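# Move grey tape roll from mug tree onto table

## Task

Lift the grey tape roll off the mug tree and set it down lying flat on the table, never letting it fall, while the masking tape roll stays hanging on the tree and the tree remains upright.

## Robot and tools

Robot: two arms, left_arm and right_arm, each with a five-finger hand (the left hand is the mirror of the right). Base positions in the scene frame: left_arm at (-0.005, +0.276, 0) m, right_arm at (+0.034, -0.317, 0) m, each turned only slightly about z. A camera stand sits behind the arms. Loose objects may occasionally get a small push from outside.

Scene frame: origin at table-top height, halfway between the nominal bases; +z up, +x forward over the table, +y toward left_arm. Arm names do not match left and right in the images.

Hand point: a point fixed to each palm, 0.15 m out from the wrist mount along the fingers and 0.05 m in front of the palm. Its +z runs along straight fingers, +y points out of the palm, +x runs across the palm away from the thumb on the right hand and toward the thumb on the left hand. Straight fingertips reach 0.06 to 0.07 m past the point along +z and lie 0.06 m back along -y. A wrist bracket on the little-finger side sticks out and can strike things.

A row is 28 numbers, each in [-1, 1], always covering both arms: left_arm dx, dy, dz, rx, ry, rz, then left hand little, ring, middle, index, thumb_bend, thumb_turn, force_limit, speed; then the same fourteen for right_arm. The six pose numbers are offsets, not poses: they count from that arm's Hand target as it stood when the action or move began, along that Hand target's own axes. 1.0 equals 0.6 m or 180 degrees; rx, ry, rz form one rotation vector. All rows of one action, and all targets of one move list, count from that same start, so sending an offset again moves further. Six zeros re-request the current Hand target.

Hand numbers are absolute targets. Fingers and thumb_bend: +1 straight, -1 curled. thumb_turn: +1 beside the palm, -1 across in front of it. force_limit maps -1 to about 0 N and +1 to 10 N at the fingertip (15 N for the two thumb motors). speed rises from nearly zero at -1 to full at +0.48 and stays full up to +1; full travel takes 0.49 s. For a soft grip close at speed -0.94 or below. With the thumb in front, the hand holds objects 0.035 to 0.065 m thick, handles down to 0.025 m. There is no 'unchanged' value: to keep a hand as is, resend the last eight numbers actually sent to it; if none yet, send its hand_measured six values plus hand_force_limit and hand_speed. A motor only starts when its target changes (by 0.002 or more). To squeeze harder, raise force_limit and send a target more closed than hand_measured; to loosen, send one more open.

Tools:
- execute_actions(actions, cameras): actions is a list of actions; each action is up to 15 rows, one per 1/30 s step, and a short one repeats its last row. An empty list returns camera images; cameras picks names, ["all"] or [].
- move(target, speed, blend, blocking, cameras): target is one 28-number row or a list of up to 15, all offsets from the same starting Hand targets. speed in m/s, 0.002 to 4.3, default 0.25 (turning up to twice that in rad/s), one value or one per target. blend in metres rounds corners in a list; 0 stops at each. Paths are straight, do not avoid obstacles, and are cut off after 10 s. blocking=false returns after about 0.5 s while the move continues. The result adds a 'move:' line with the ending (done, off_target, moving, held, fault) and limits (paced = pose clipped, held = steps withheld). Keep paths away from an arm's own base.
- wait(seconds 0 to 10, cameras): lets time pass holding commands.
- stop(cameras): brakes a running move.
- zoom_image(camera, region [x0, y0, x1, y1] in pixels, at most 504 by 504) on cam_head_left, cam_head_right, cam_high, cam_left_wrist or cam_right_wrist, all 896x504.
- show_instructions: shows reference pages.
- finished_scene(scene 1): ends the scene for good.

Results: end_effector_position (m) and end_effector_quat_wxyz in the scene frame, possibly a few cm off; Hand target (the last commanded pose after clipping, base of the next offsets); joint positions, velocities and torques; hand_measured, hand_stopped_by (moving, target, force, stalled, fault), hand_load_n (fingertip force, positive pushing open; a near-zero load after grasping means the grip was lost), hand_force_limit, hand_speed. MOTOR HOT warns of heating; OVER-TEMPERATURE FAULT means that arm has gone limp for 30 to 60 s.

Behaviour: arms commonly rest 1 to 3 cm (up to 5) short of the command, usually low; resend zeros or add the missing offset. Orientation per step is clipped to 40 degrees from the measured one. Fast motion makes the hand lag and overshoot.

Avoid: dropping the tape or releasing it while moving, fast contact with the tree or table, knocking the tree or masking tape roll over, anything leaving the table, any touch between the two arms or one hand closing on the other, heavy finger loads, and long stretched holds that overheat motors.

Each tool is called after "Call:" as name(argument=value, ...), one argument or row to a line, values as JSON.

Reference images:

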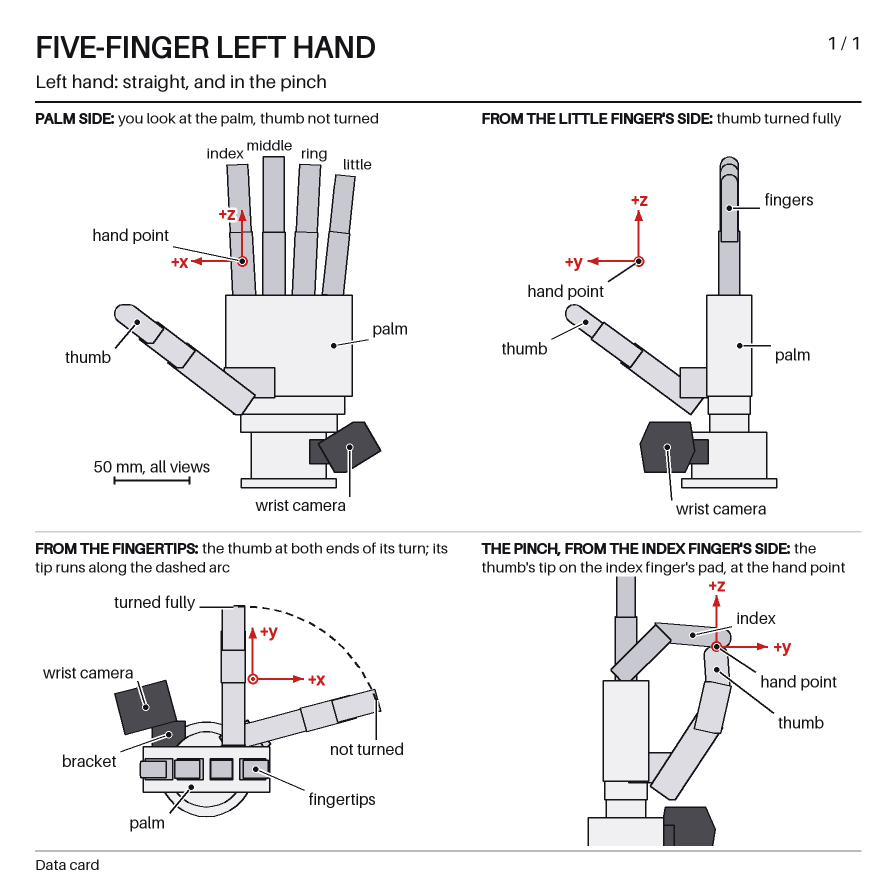

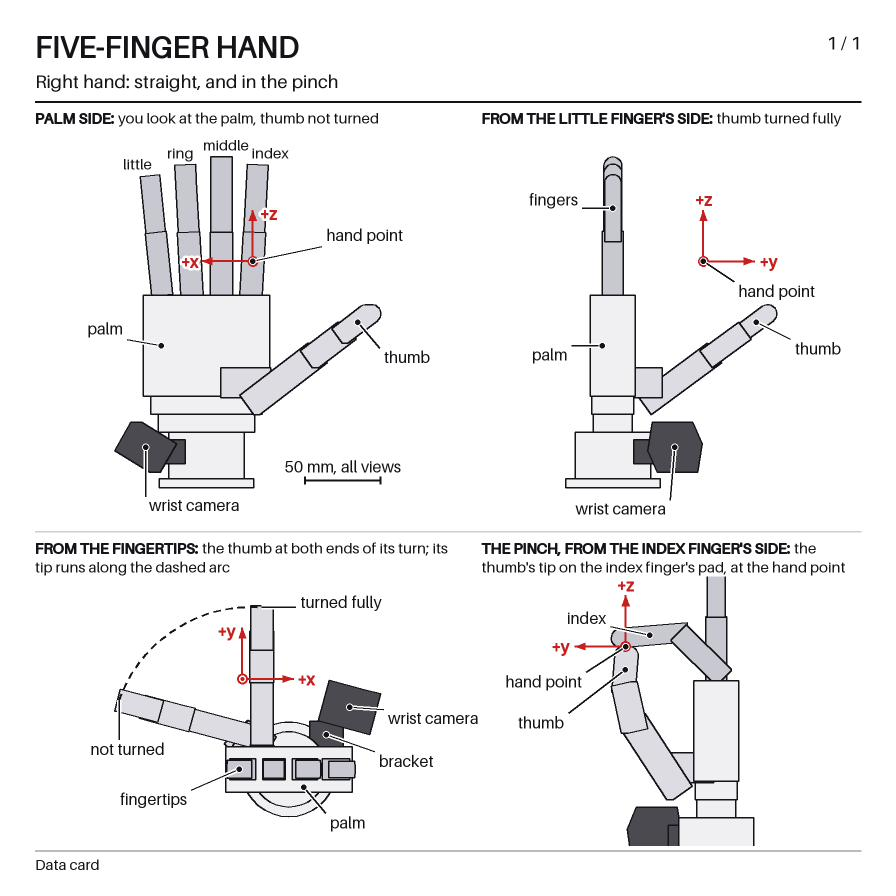

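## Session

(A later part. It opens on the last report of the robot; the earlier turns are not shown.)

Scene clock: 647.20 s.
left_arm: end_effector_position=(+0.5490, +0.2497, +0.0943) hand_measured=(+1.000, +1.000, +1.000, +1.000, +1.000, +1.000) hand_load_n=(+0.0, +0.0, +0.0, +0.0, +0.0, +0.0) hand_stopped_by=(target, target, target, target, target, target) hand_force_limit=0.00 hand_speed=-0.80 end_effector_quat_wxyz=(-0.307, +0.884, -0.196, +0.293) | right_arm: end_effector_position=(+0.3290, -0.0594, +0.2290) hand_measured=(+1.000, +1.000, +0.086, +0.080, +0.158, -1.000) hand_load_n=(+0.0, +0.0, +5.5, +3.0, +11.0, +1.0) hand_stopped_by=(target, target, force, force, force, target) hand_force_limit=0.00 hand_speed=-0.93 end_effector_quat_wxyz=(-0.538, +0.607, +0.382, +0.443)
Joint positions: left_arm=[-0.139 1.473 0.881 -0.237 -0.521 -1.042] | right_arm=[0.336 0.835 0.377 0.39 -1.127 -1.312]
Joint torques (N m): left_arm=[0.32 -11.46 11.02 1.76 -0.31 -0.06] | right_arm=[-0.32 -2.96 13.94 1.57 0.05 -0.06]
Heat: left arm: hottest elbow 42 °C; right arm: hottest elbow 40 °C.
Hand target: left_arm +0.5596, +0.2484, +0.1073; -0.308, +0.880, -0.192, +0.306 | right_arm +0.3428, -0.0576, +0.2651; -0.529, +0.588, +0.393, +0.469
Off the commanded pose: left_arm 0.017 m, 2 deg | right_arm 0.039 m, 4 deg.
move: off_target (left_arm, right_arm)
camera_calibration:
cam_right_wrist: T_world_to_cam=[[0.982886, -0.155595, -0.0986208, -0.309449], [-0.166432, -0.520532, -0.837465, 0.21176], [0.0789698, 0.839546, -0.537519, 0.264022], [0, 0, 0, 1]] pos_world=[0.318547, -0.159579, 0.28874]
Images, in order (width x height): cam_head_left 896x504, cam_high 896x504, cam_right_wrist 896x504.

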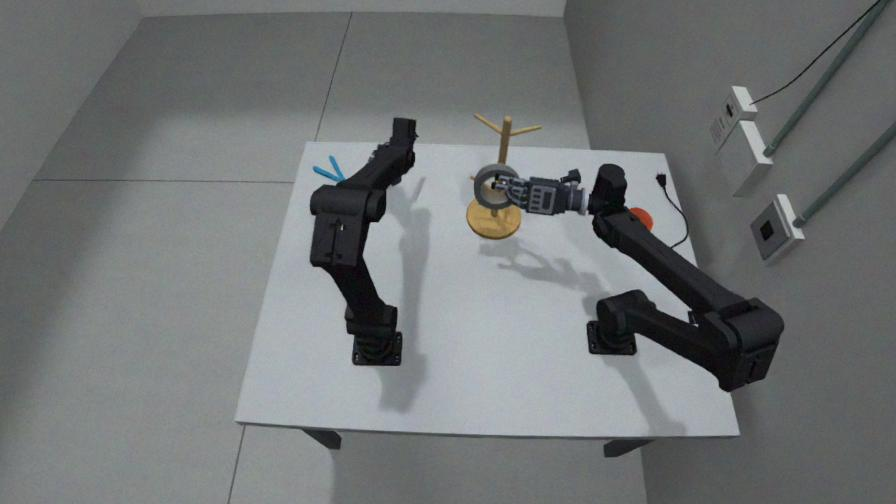

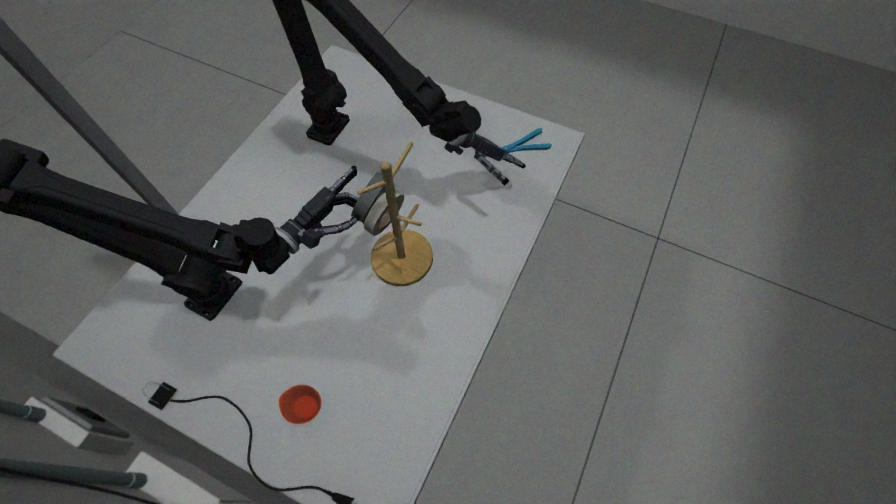

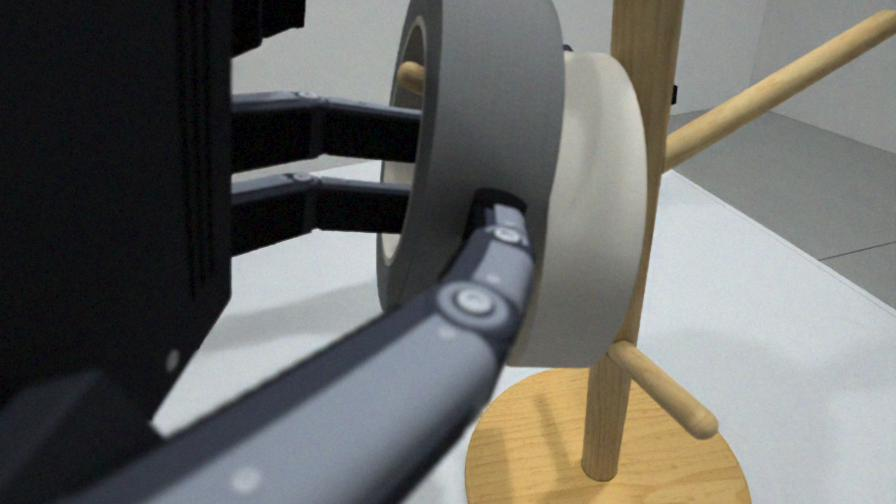

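Call:
move(
  target=[0,0,0,0,0,0,1,1,1,1,1,1,0,-0.8,0.009,-0.056,0,0,0,0,1,1,-0.05,-0.05,0.0,-1,0.0,-0.93],
  speed=0.06,
  cameras=["cam_head_left","cam_high","cam_right_wrist"],
)

Call:
zoom_image(
  camera="cam_high",
  region=[300, 150, 440, 270],
)

Call:
zoom_image(
  camera="cam_head_left",
  region=[460, 140, 570, 240],
)

Scene clock: 655.93 s.
left_arm: end_effector_position=(+0.5490, +0.2497, +0.0943) hand_measured=(+1.000, +1.000, +1.000, +1.000, +1.000, +1.000) hand_load_n=(+0.0, +0.0, +0.0, +0.0, +0.0, +0.0) hand_stopped_by=(target, target, target, target, target, target) hand_force_limit=0.00 hand_speed=-0.80 end_effector_quat_wxyz=(-0.307, +0.884, -0.196, +0.293) | right_arm: end_effector_position=(+0.3091, -0.0597, +0.2479) hand_measured=(+1.000, +1.000, +0.086, +0.080, +0.158, -1.000) hand_load_n=(+0.0, +0.0, +5.5, +3.0, +11.0, +1.0) hand_stopped_by=(target, target, force, force, force, target) hand_force_limit=0.00 hand_speed=-0.93 end_effector_quat_wxyz=(-0.532, +0.609, +0.378, +0.451)
Joint positions: left_arm=[-0.139 1.473 0.881 -0.237 -0.521 -1.042] | right_arm=[0.377 0.7 0.377 0.265 -1.066 -1.309]
Joint torques (N m): left_arm=[0.32 -11.52 11.02 1.77 -0.3 -0.06] | right_arm=[1.2 -2.14 13.3 1.59 0.06 -0.07]
Heat: left arm: hottest elbow 42 °C; right arm: hottest elbow 40 °C.
Hand target: left_arm +0.5596, +0.2484, +0.1073; -0.308, +0.880, -0.192, +0.306 | right_arm +0.3120, -0.0534, +0.2789; -0.529, +0.588, +0.393, +0.469
Off the commanded pose: left_arm 0.017 m, 2 deg | right_arm 0.032 m, 4 deg.
move: off_target (left_arm, right_arm)
camera_calibration:
cam_right_wrist: T_world_to_cam=[[0.980301, -0.175743, -0.090134, -0.290517], [-0.169786, -0.516687, -0.839171, 0.225802], [0.100907, 0.837944, -0.536347, 0.268734], [0, 0, 0, 1]] pos_world=[0.296015, -0.159571, 0.307436]
Images, in order (width x height): cam_head_left 896x504, cam_high 896x504, cam_right_wrist 896x504.

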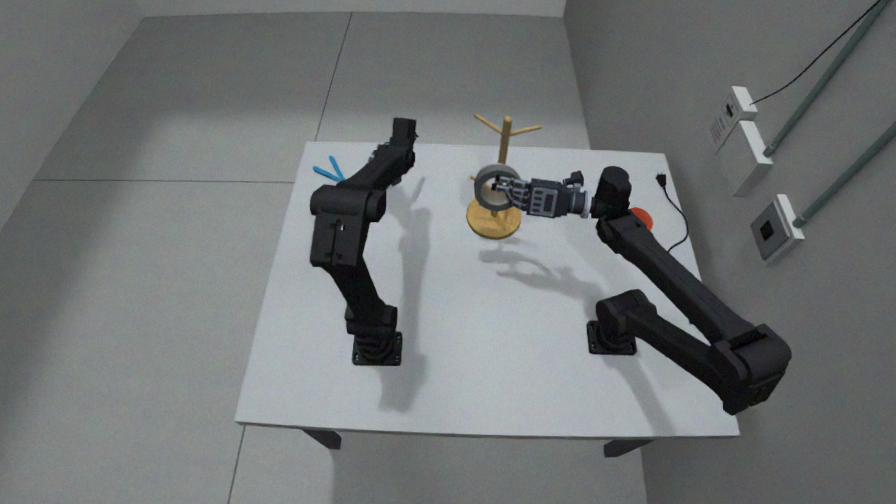

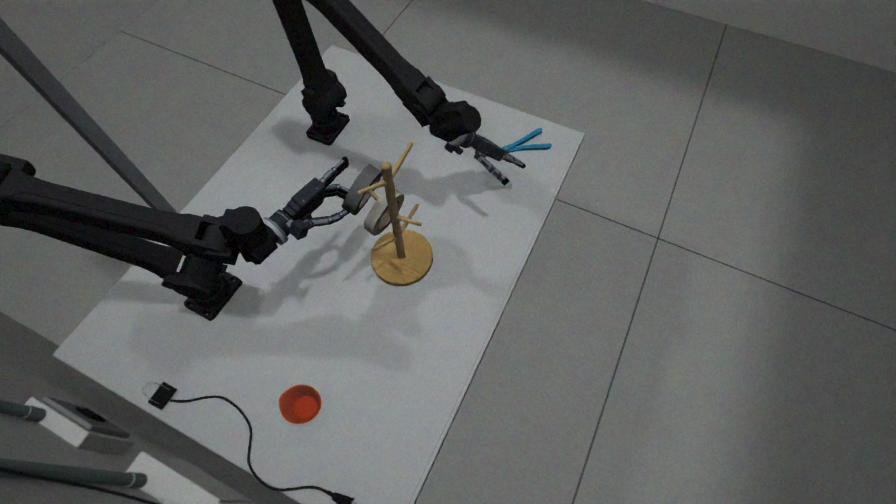

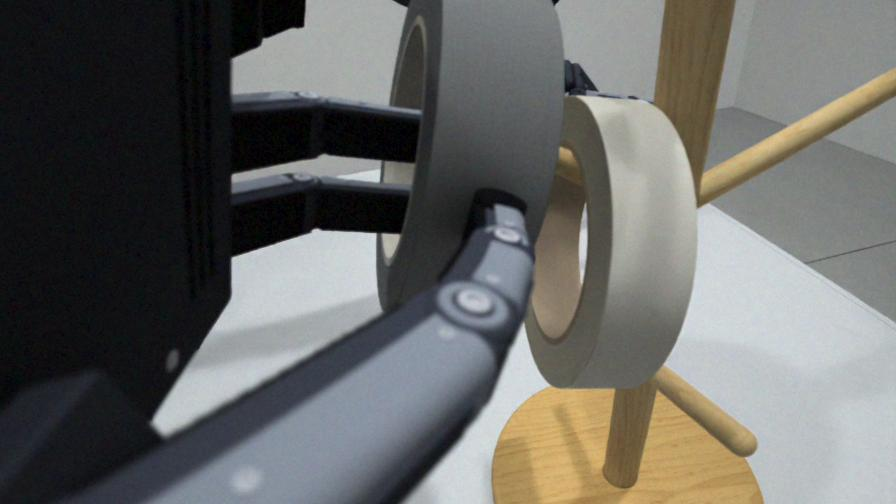

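Scaled by 3.600 from the camera's 896x504 image, which has a finer 1280x720 frame.

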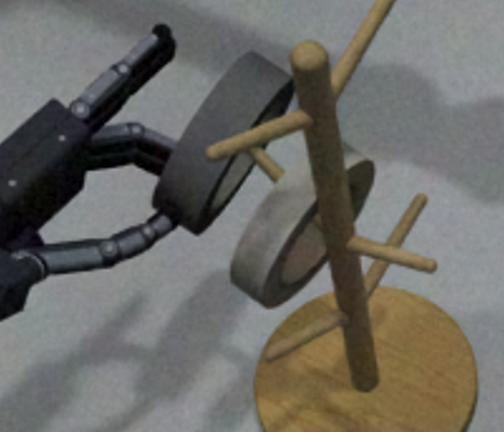

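Scaled by 4.582 from the camera's 896x504 image, which has a finer 1280x720 frame.

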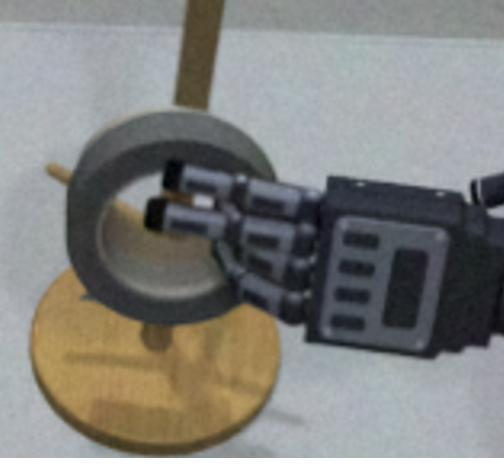

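Call:
move(
  target=[0,0,0,0,0,0,1,1,1,1,1,1,0,-0.8,-0.017,-0.073,-0.004,0,0,0,1,1,-0.05,-0.05,0.0,-1,0.0,-0.93],
  speed=0.08,
  cameras=["cam_head_left","cam_high","cam_right_wrist"],
)

Call:
zoom_image(
  camera="cam_high",
  region=[300, 150, 440, 270],
)

Scene clock: 665.70 s.
left_arm: end_effector_position=(+0.5490, +0.2497, +0.0943) hand_measured=(+1.000, +1.000, +1.000, +1.000, +1.000, +1.000) hand_load_n=(+0.0, +0.0, +0.0, +0.0, +0.0, +0.0) hand_stopped_by=(target, target, target, target, target, target) hand_force_limit=0.00 hand_speed=-0.80 end_effector_quat_wxyz=(-0.307, +0.884, -0.196, +0.293) | right_arm: end_effector_position=(+0.2710, -0.0523, +0.2691) hand_measured=(+1.000, +1.000, +0.086, +0.080, +0.158, -1.000) hand_load_n=(+0.0, +0.0, +5.5, +2.5, +11.0, +1.5) hand_stopped_by=(target, target, force, force, force, target) hand_force_limit=0.00 hand_speed=-0.93 end_effector_quat_wxyz=(-0.528, +0.599, +0.384, +0.463)
Joint positions: left_arm=[-0.139 1.473 0.881 -0.237 -0.521 -1.042] | right_arm=[0.49 0.519 0.368 0.127 -0.952 -1.309]
Joint torques (N m): left_arm=[0.38 -11.46 11.03 1.77 -0.3 -0.06] | right_arm=[1.14 -1.03 10.91 1.69 0.12 -0.09]
Heat: left arm: hottest elbow 42 °C; right arm: hottest elbow 41 °C.
Hand target: left_arm +0.5596, +0.2484, +0.1073; -0.308, +0.880, -0.192, +0.306 | right_arm +0.2671, -0.0496, +0.2799; -0.529, +0.588, +0.393, +0.469
Off the commanded pose: left_arm 0.017 m, 2 deg | right_arm 0.012 m, 2 deg.
move: off_target (left_arm, right_arm)
camera_calibration:
cam_right_wrist: T_world_to_cam=[[0.982815, -0.174618, -0.0598603, -0.258807], [-0.142132, -0.508928, -0.848994, 0.236538], [0.117785, 0.842912, -0.525001, 0.27044], [0, 0, 0, 1]] pos_world=[0.256125, -0.152769, 0.327308]
Images, in order (width x height): cam_head_left 896x504, cam_high 896x504, cam_right_wrist 896x504.

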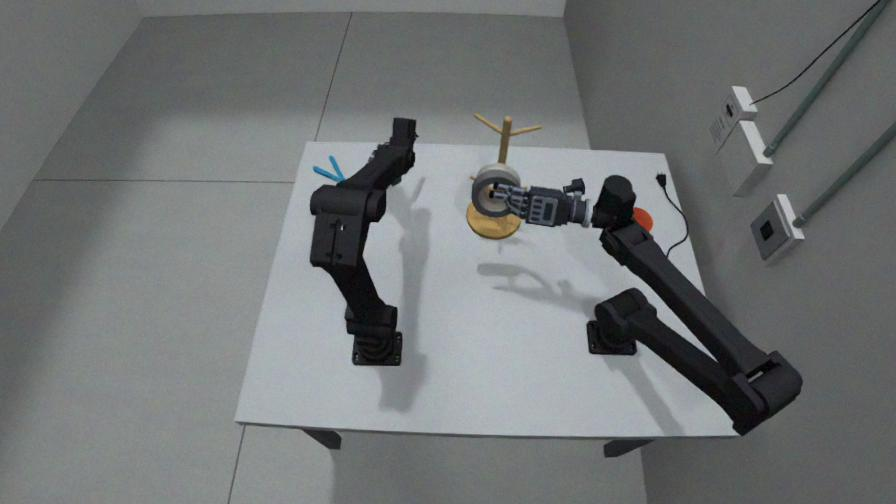

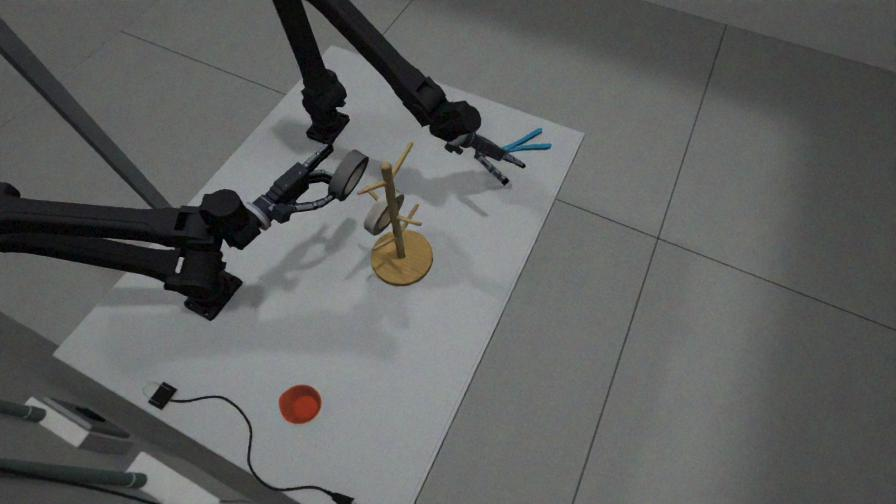

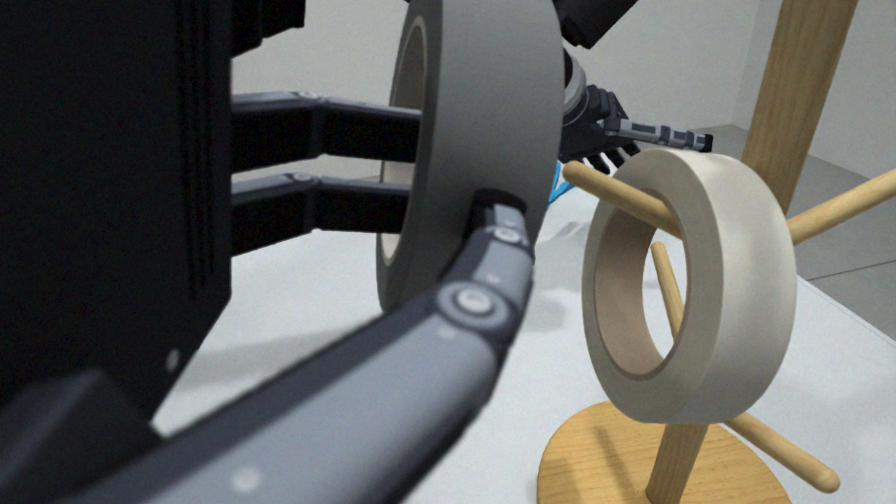

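Scaled by 3.600 from the camera's 896x504 image, which has a finer 1280x720 frame.

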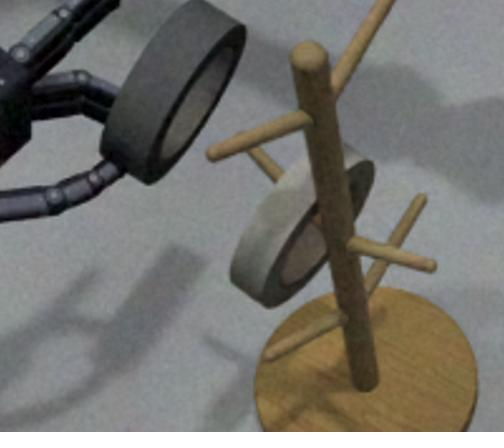

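Call:
move(
  target=[
    [0,0,0,0,0,0,1,1,1,1,1,1,0,-0.8,0.013,-0.016,-0.119,0,0,0,1,1,-0.05,-0.05,0.0,-1,0.0,-0.93],
    [0,0,0,0,0,0,1,1,1,1,1,1,0,-0.8,0.023,0.087,-0.248,-0.134,0.049,0.160,1,1,-0.05,-0.05,0.0,-1,0.0,-0.93],
  ],
  speed=0.12,
  blend=[0.02,0],
  cameras=["cam_head_left","cam_high","cam_right_wrist"],
)

Scene clock: 881.83 s.
left_arm: end_effector_position=(+0.5490, +0.2497, +0.0943) hand_measured=(+1.000, +1.000, +1.000, +1.000, +1.000, +1.000) hand_load_n=(+0.0, +0.0, +0.0, +0.0, +0.0, -0.5) hand_stopped_by=(target, target, target, target, target, target) hand_force_limit=0.00 hand_speed=-0.80 end_effector_quat_wxyz=(-0.307, +0.884, -0.196, +0.293) | right_arm: end_effector_position=(+0.2934, -0.1996, +0.2469) hand_measured=(+1.000, +1.000, +0.086, +0.080, +0.158, -1.000) hand_load_n=(+0.0, +0.0, +5.5, +3.0, +10.5, +1.0) hand_stopped_by=(target, target, force, force, force, target) hand_force_limit=0.00 hand_speed=-0.93 end_effector_quat_wxyz=(-0.532, +0.733, +0.077, +0.416)
Joint positions: left_arm=[-0.139 1.473 0.881 -0.237 -0.521 -1.042] | right_arm=[-0.194 0.368 0.412 -0.296 -1.216 -1.006]
Joint torques (N m): left_arm=[0.26 -11.46 11.04 1.76 -0.3 -0.06] | right_arm=[-0.79 2.55 15.24 1.44 -0.13 0.02]
Heat: left arm: hottest elbow 43 °C; right arm: hottest elbow 40 °C.
Hand target: left_arm +0.5596, +0.2484, +0.1073; -0.308, +0.880, -0.192, +0.306 | right_arm +0.3003, -0.2044, +0.2801; -0.523, +0.726, +0.089, +0.438
Off the commanded pose: left_arm 0.017 m, 2 deg | right_arm 0.034 m, 3 deg.
move: off_target (left_arm, right_arm)
camera_calibration:
cam_right_wrist: T_world_to_cam=[[0.668628, -0.506012, -0.544875, -0.162012], [-0.713153, -0.228844, -0.662604, 0.323292], [0.210595, 0.831614, -0.513875, 0.348137], [0, 0, 0, 1]] pos_world=[0.265566, -0.297512, 0.304838]
Images, in order (width x height): cam_head_left 896x504, cam_high 896x504, cam_right_wrist 896x504.

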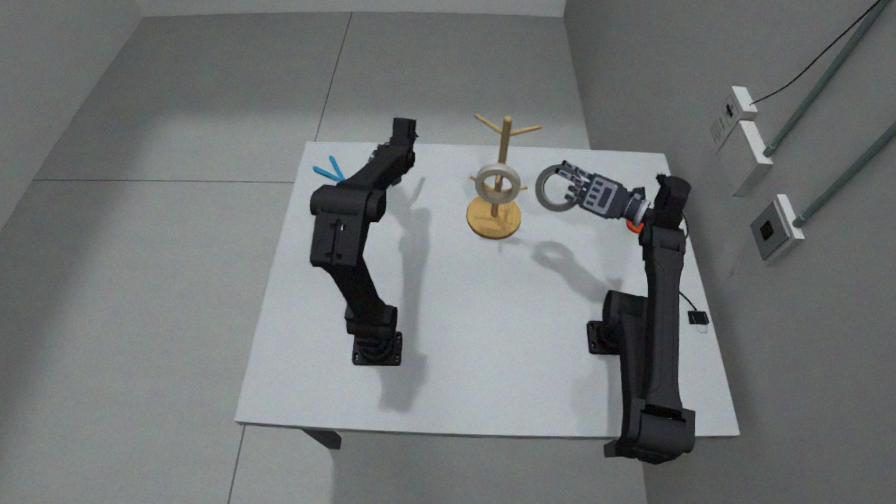

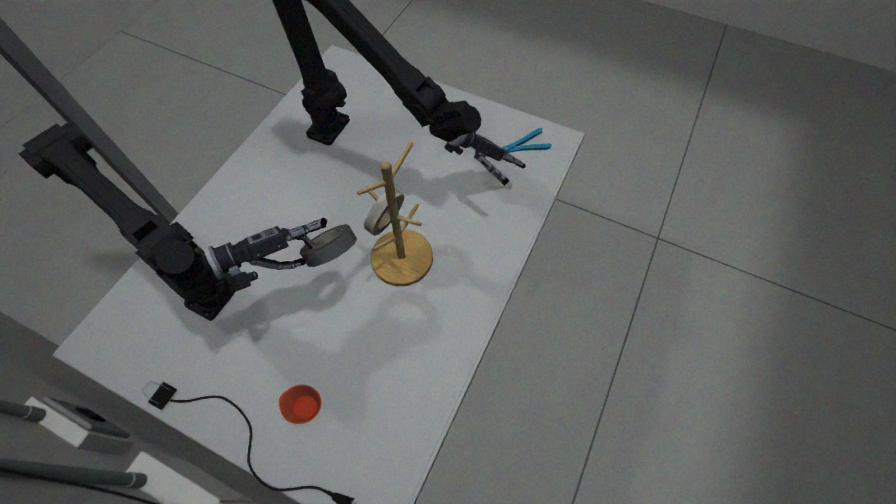

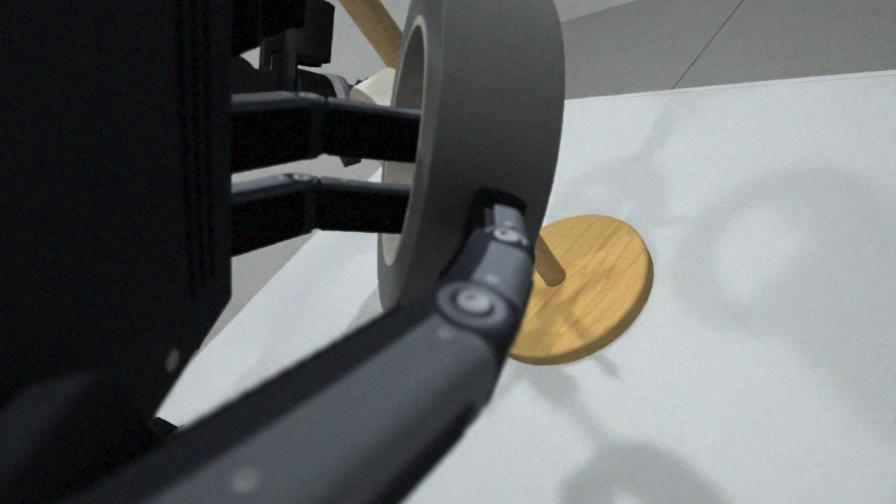

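Call:
move(
  target=[
    [0,0,0,0,0,0,1,1,1,1,1,1,0,-0.8,0.071,0.125,0.002,-0.092,0.091,0.151,1,1,-0.05,-0.05,0.0,-1,0.0,-0.93],
    [0,0,0,0,0,0,1,1,1,1,1,1,0,-0.8,0.022,0.286,0.066,-0.147,0.228,0.282,1,1,-0.05,-0.05,0.0,-1,0.0,-0.93],
  ],
  speed=0.15,
  blend=[0.03,0],
  cameras=["cam_head_left","cam_head_right","cam_high","cam_right_wrist"],
)

Call:
zoom_image(
  camera="cam_high",
  region=[280, 180, 480, 340],
)

Call:
zoom_image(
  camera="cam_head_left",
  region=[540, 120, 680, 240],
)

Scene clock: 904.67 s.
left_arm: end_effector_position=(+0.5490, +0.2497, +0.0943) hand_measured=(+1.000, +1.000, +1.000, +1.000, +1.000, +1.000) hand_load_n=(+0.0, +0.0, +0.0, +0.0, +0.0, +0.0) hand_stopped_by=(target, target, target, target, target, target) hand_force_limit=0.00 hand_speed=-0.80 end_effector_quat_wxyz=(-0.307, +0.884, -0.196, +0.293) | right_arm: end_effector_position=(+0.4238, -0.2568, +0.1572) hand_measured=(+1.000, +1.000, +0.086, +0.080, +0.158, -1.000) hand_load_n=(+0.0, +0.0, +5.0, +4.0, +10.5, +1.0) hand_stopped_by=(target, target, force, force, force, target) hand_force_limit=0.00 hand_speed=-0.93 end_effector_quat_wxyz=(-0.467, +0.604, -0.509, +0.397)
Joint positions: left_arm=[-0.139 1.473 0.881 -0.237 -0.521 -1.042] | right_arm=[0.029 0.808 0.351 0.203 -0.152 -0.044]
Joint torques (N m): left_arm=[0.38 -11.52 11.02 1.77 -0.31 -0.06] | right_arm=[1.73 -2.26 10.28 3.43 0.13 0.13]
Heat: left arm: hottest elbow 43 °C; right arm: hottest elbow 41 °C.
Hand target: left_arm +0.5596, +0.2484, +0.1073; -0.308, +0.880, -0.192, +0.306 | right_arm +0.4306, -0.2507, +0.1703; -0.482, +0.596, -0.499, +0.404
Off the commanded pose: left_arm 0.017 m, 2 deg | right_arm 0.016 m, 2 deg.
move: off_target (left_arm, right_arm)
camera_calibration:
cam_right_wrist: T_world_to_cam=[[-0.227464, -0.263982, -0.937323, 0.176495], [-0.671932, 0.739237, -0.0451336, 0.477769], [0.704818, 0.61955, -0.345528, 0.0317086], [0, 0, 0, 1]] pos_world=[0.338826, -0.326238, 0.197953]
Images, in order (width x height): cam_head_left 896x504, cam_head_right 896x504, cam_high 896x504, cam_right_wrist 896x504.

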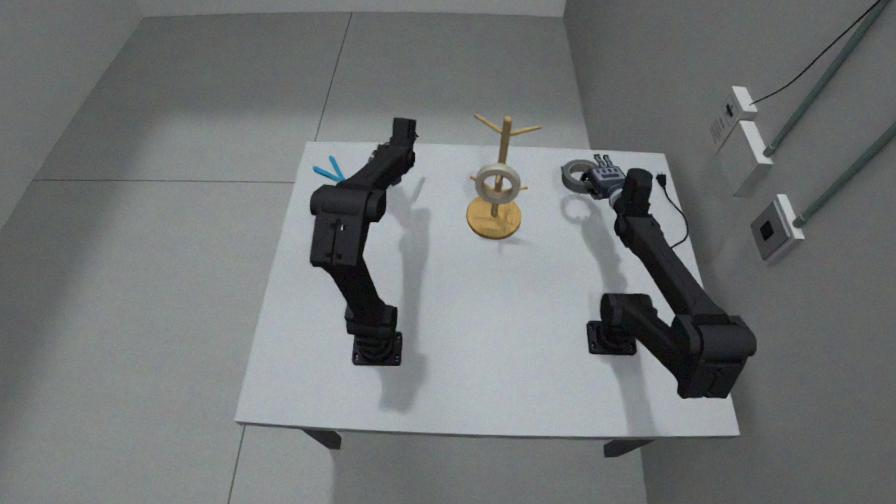

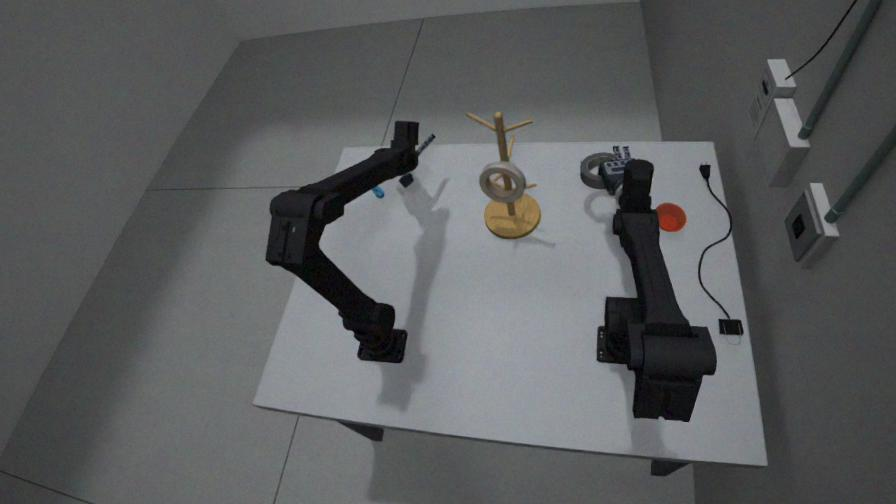

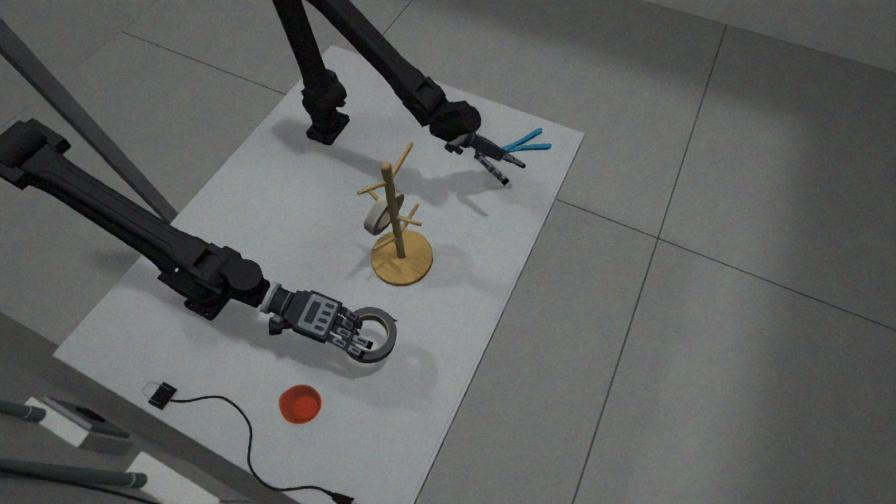

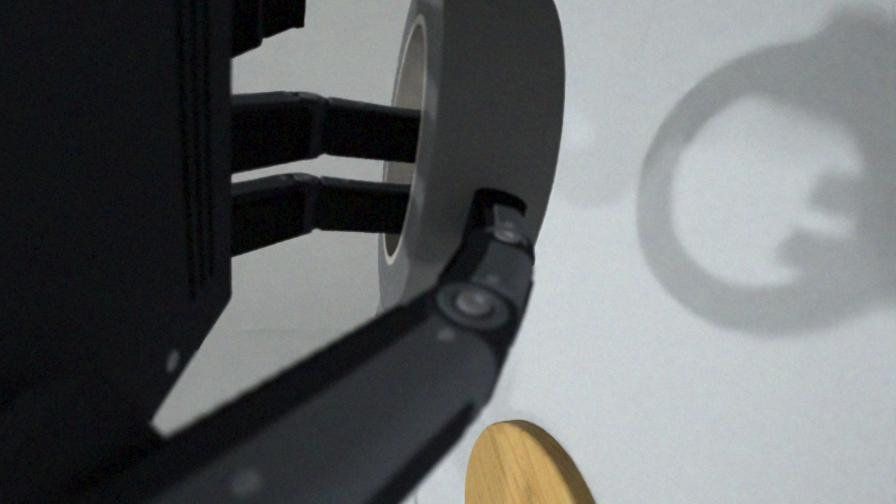

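Scaled by 2.520 from the camera's 896x504 image, which has a finer 1280x720 frame.

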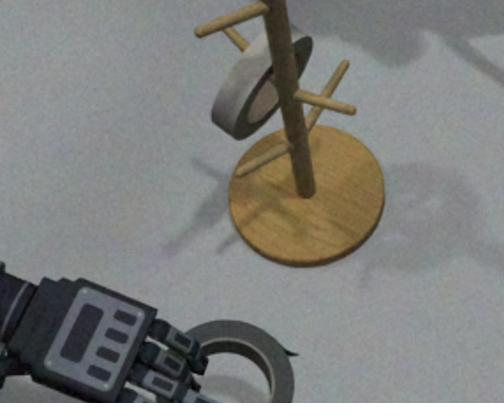

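Scaled by 3.600 from the camera's 896x504 image, which has a finer 1280x720 frame.

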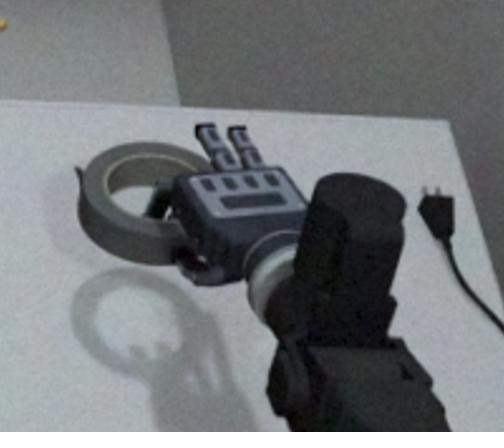

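Call:
zoom_image(
  camera="cam_head_left",
  region=[555, 150, 610, 205],
)

Call:
zoom_image(
  camera="cam_high",
  region=[330, 295, 410, 375],
)

Call:
zoom_image(
  camera="cam_right_wrist",
  region=[350, 0, 680, 330],
)

Scaled by 9.164 from the camera's 896x504 image, which has a finer 1280x720 frame.

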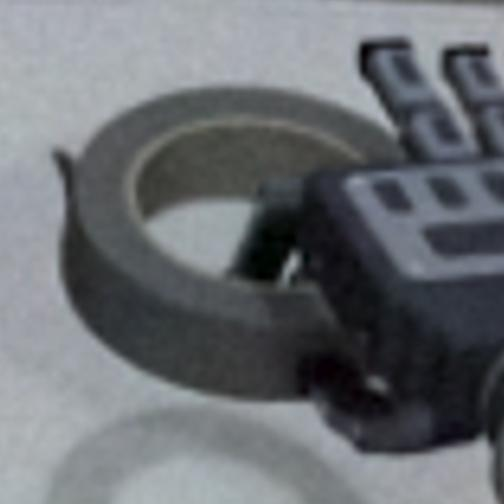

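Scaled by 6.300 from the camera's 896x504 image, which has a finer 1280x720 frame.

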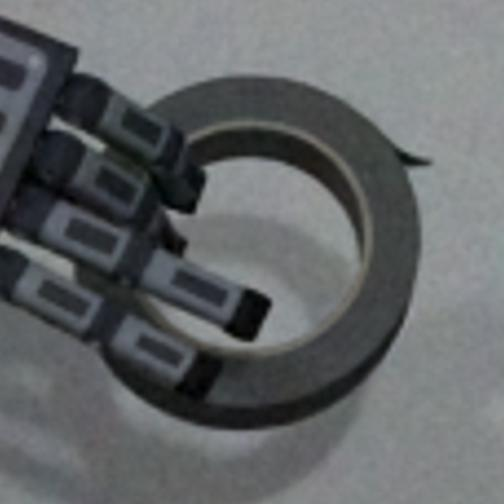

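Scaled by 1.527 from the camera's 896x504 image, which has a finer 1280x720 frame.

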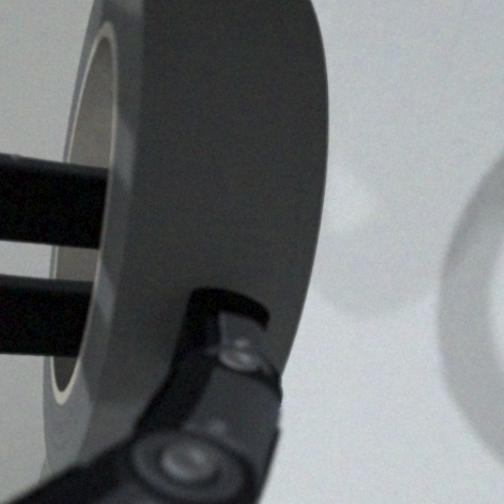

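Call:
move(
  target=[0,0,0,0,0,0,1,1,1,1,1,1,0,-0.8,0.0,0.155,0.033,0.022,0,0.011,1,1,-0.05,-0.05,0.0,-1,0.0,-0.93],
  speed=0.1,
  cameras=["cam_head_left","cam_head_right","cam_high","cam_right_wrist"],
)

Call:
zoom_image(
  camera="cam_head_left",
  region=[555, 150, 640, 215],
)

Call:
zoom_image(
  camera="cam_high",
  region=[310, 295, 410, 395],
)

Call:
zoom_image(
  camera="cam_head_right",
  region=[560, 140, 660, 220],
)

Scene clock: 983.47 s.
left_arm: end_effector_position=(+0.5490, +0.2497, +0.0943) hand_measured=(+1.000, +1.000, +1.000, +1.000, +1.000, +1.000) hand_load_n=(+0.0, +0.0, +0.0, +0.0, +0.0, -0.5) hand_stopped_by=(target, target, target, target, target, target) hand_force_limit=0.00 hand_speed=-0.80 end_effector_quat_wxyz=(-0.307, +0.884, -0.196, +0.293) | right_arm: end_effector_position=(+0.4251, -0.2527, +0.0657) hand_measured=(+1.000, +1.000, +0.086, +0.080, +0.158, -1.000) hand_load_n=(+0.0, +0.0, +5.0, +4.0, +10.5, +1.5) hand_stopped_by=(target, target, force, force, force, target) hand_force_limit=0.00 hand_speed=-0.93 end_effector_quat_wxyz=(-0.497, +0.580, -0.502, +0.406)
Joint positions: left_arm=[-0.139 1.473 0.881 -0.237 -0.521 -1.042] | right_arm=[0.029 1.263 0.164 0.92 -0.16 0]
Joint torques (N m): left_arm=[0.32 -11.58 11.03 1.74 -0.3 -0.06] | right_arm=[0.73 -3.6 5.96 3.4 -0.03 0.12]
Heat: left arm: hottest elbow 43 °C; right arm: hottest elbow 39 °C.
Hand target: left_arm +0.5596, +0.2484, +0.1073; -0.308, +0.880, -0.192, +0.306 | right_arm +0.4304, -0.2507, +0.0751; -0.509, +0.570, -0.496, +0.412
Off the commanded pose: left_arm 0.017 m, 2 deg | right_arm 0.011 m, 2 deg.
move: off_target (left_arm, right_arm)
camera_calibration:
cam_right_wrist: T_world_to_cam=[[-0.163577, -0.222088, -0.961207, 0.0771012], [-0.667395, 0.742445, -0.0579661, 0.47126], [0.726517, 0.632023, -0.269667, -0.0144117], [0, 0, 0, 1]] pos_world=[0.337599, -0.323653, 0.097541]
Images, in order (width x height): cam_head_left 896x504, cam_head_right 896x504, cam_high 896x504, cam_right_wrist 896x504.

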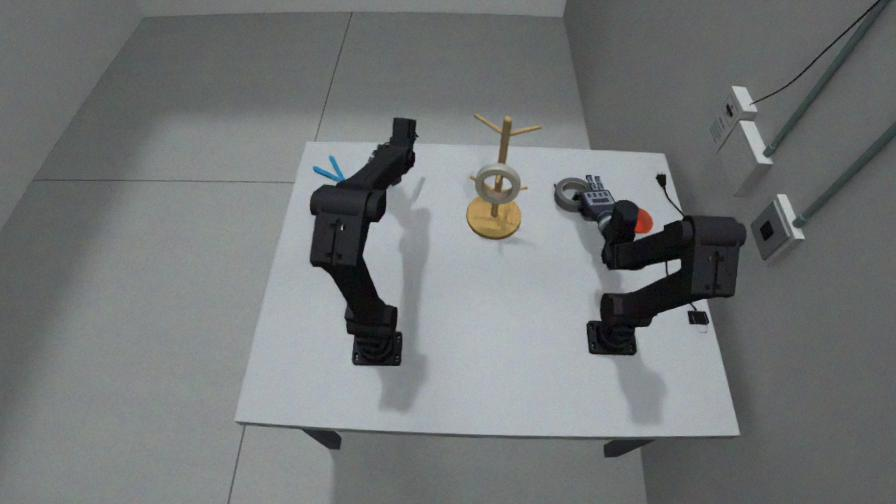

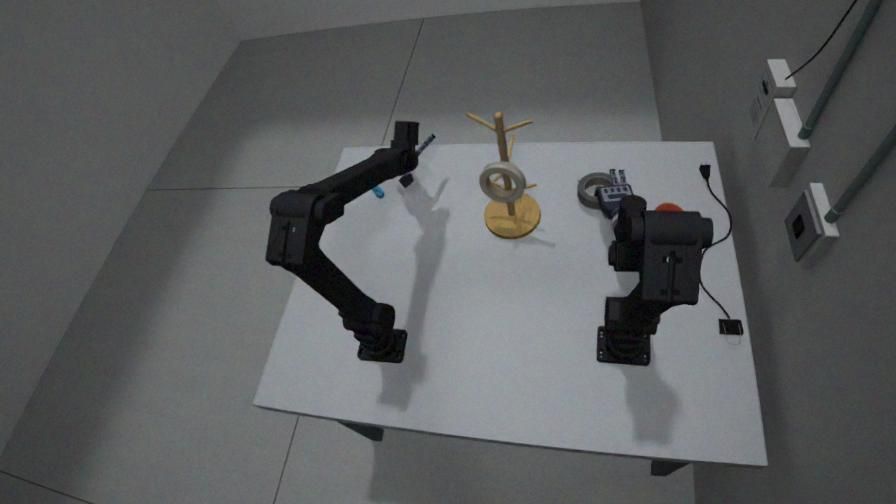

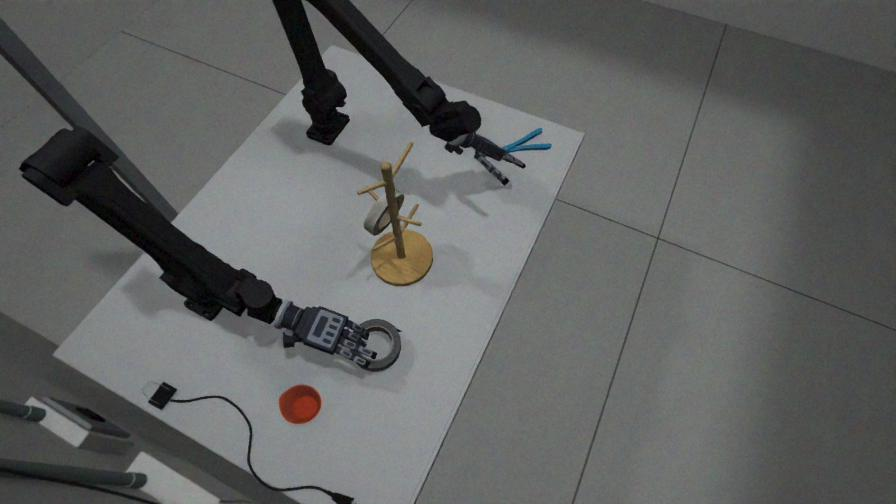

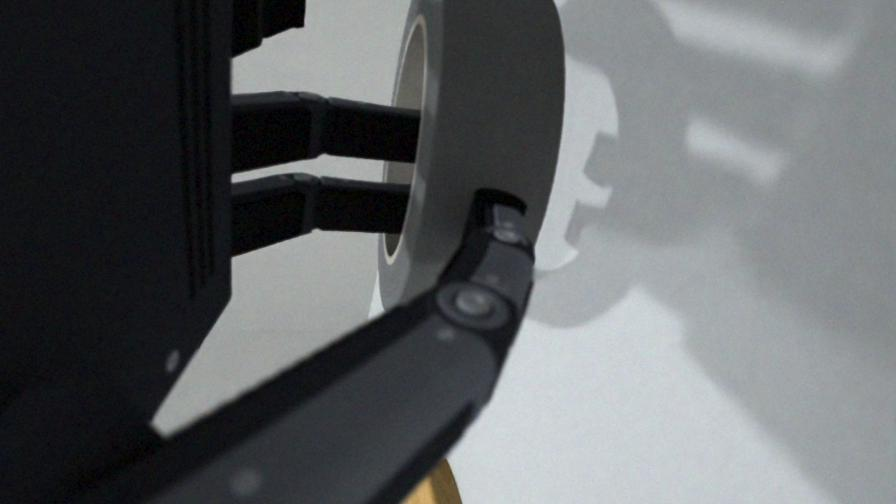

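Scaled by 5.929 from the camera's 896x504 image, which has a finer 1280x720 frame.

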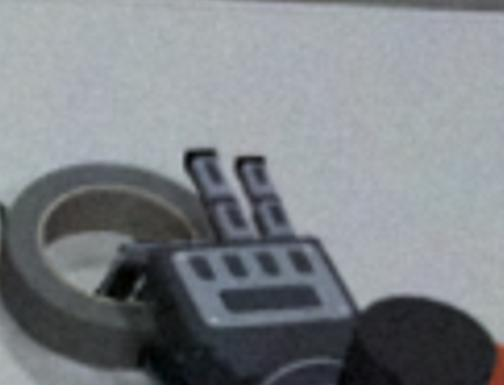

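Scaled by 5.040 from the camera's 896x504 image, which has a finer 1280x720 frame.

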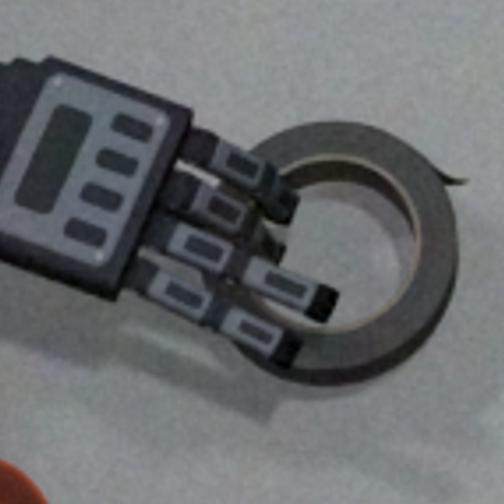

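Scaled by 5.040 from the camera's 896x504 image, which has a finer 1280x720 frame.

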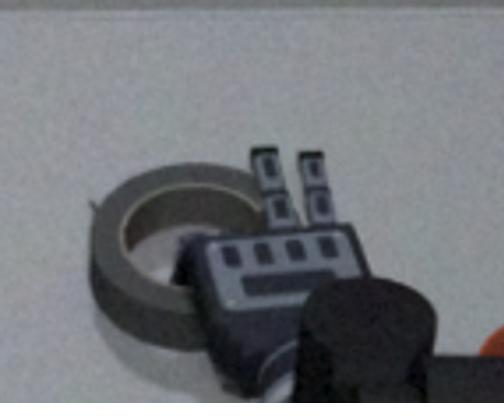

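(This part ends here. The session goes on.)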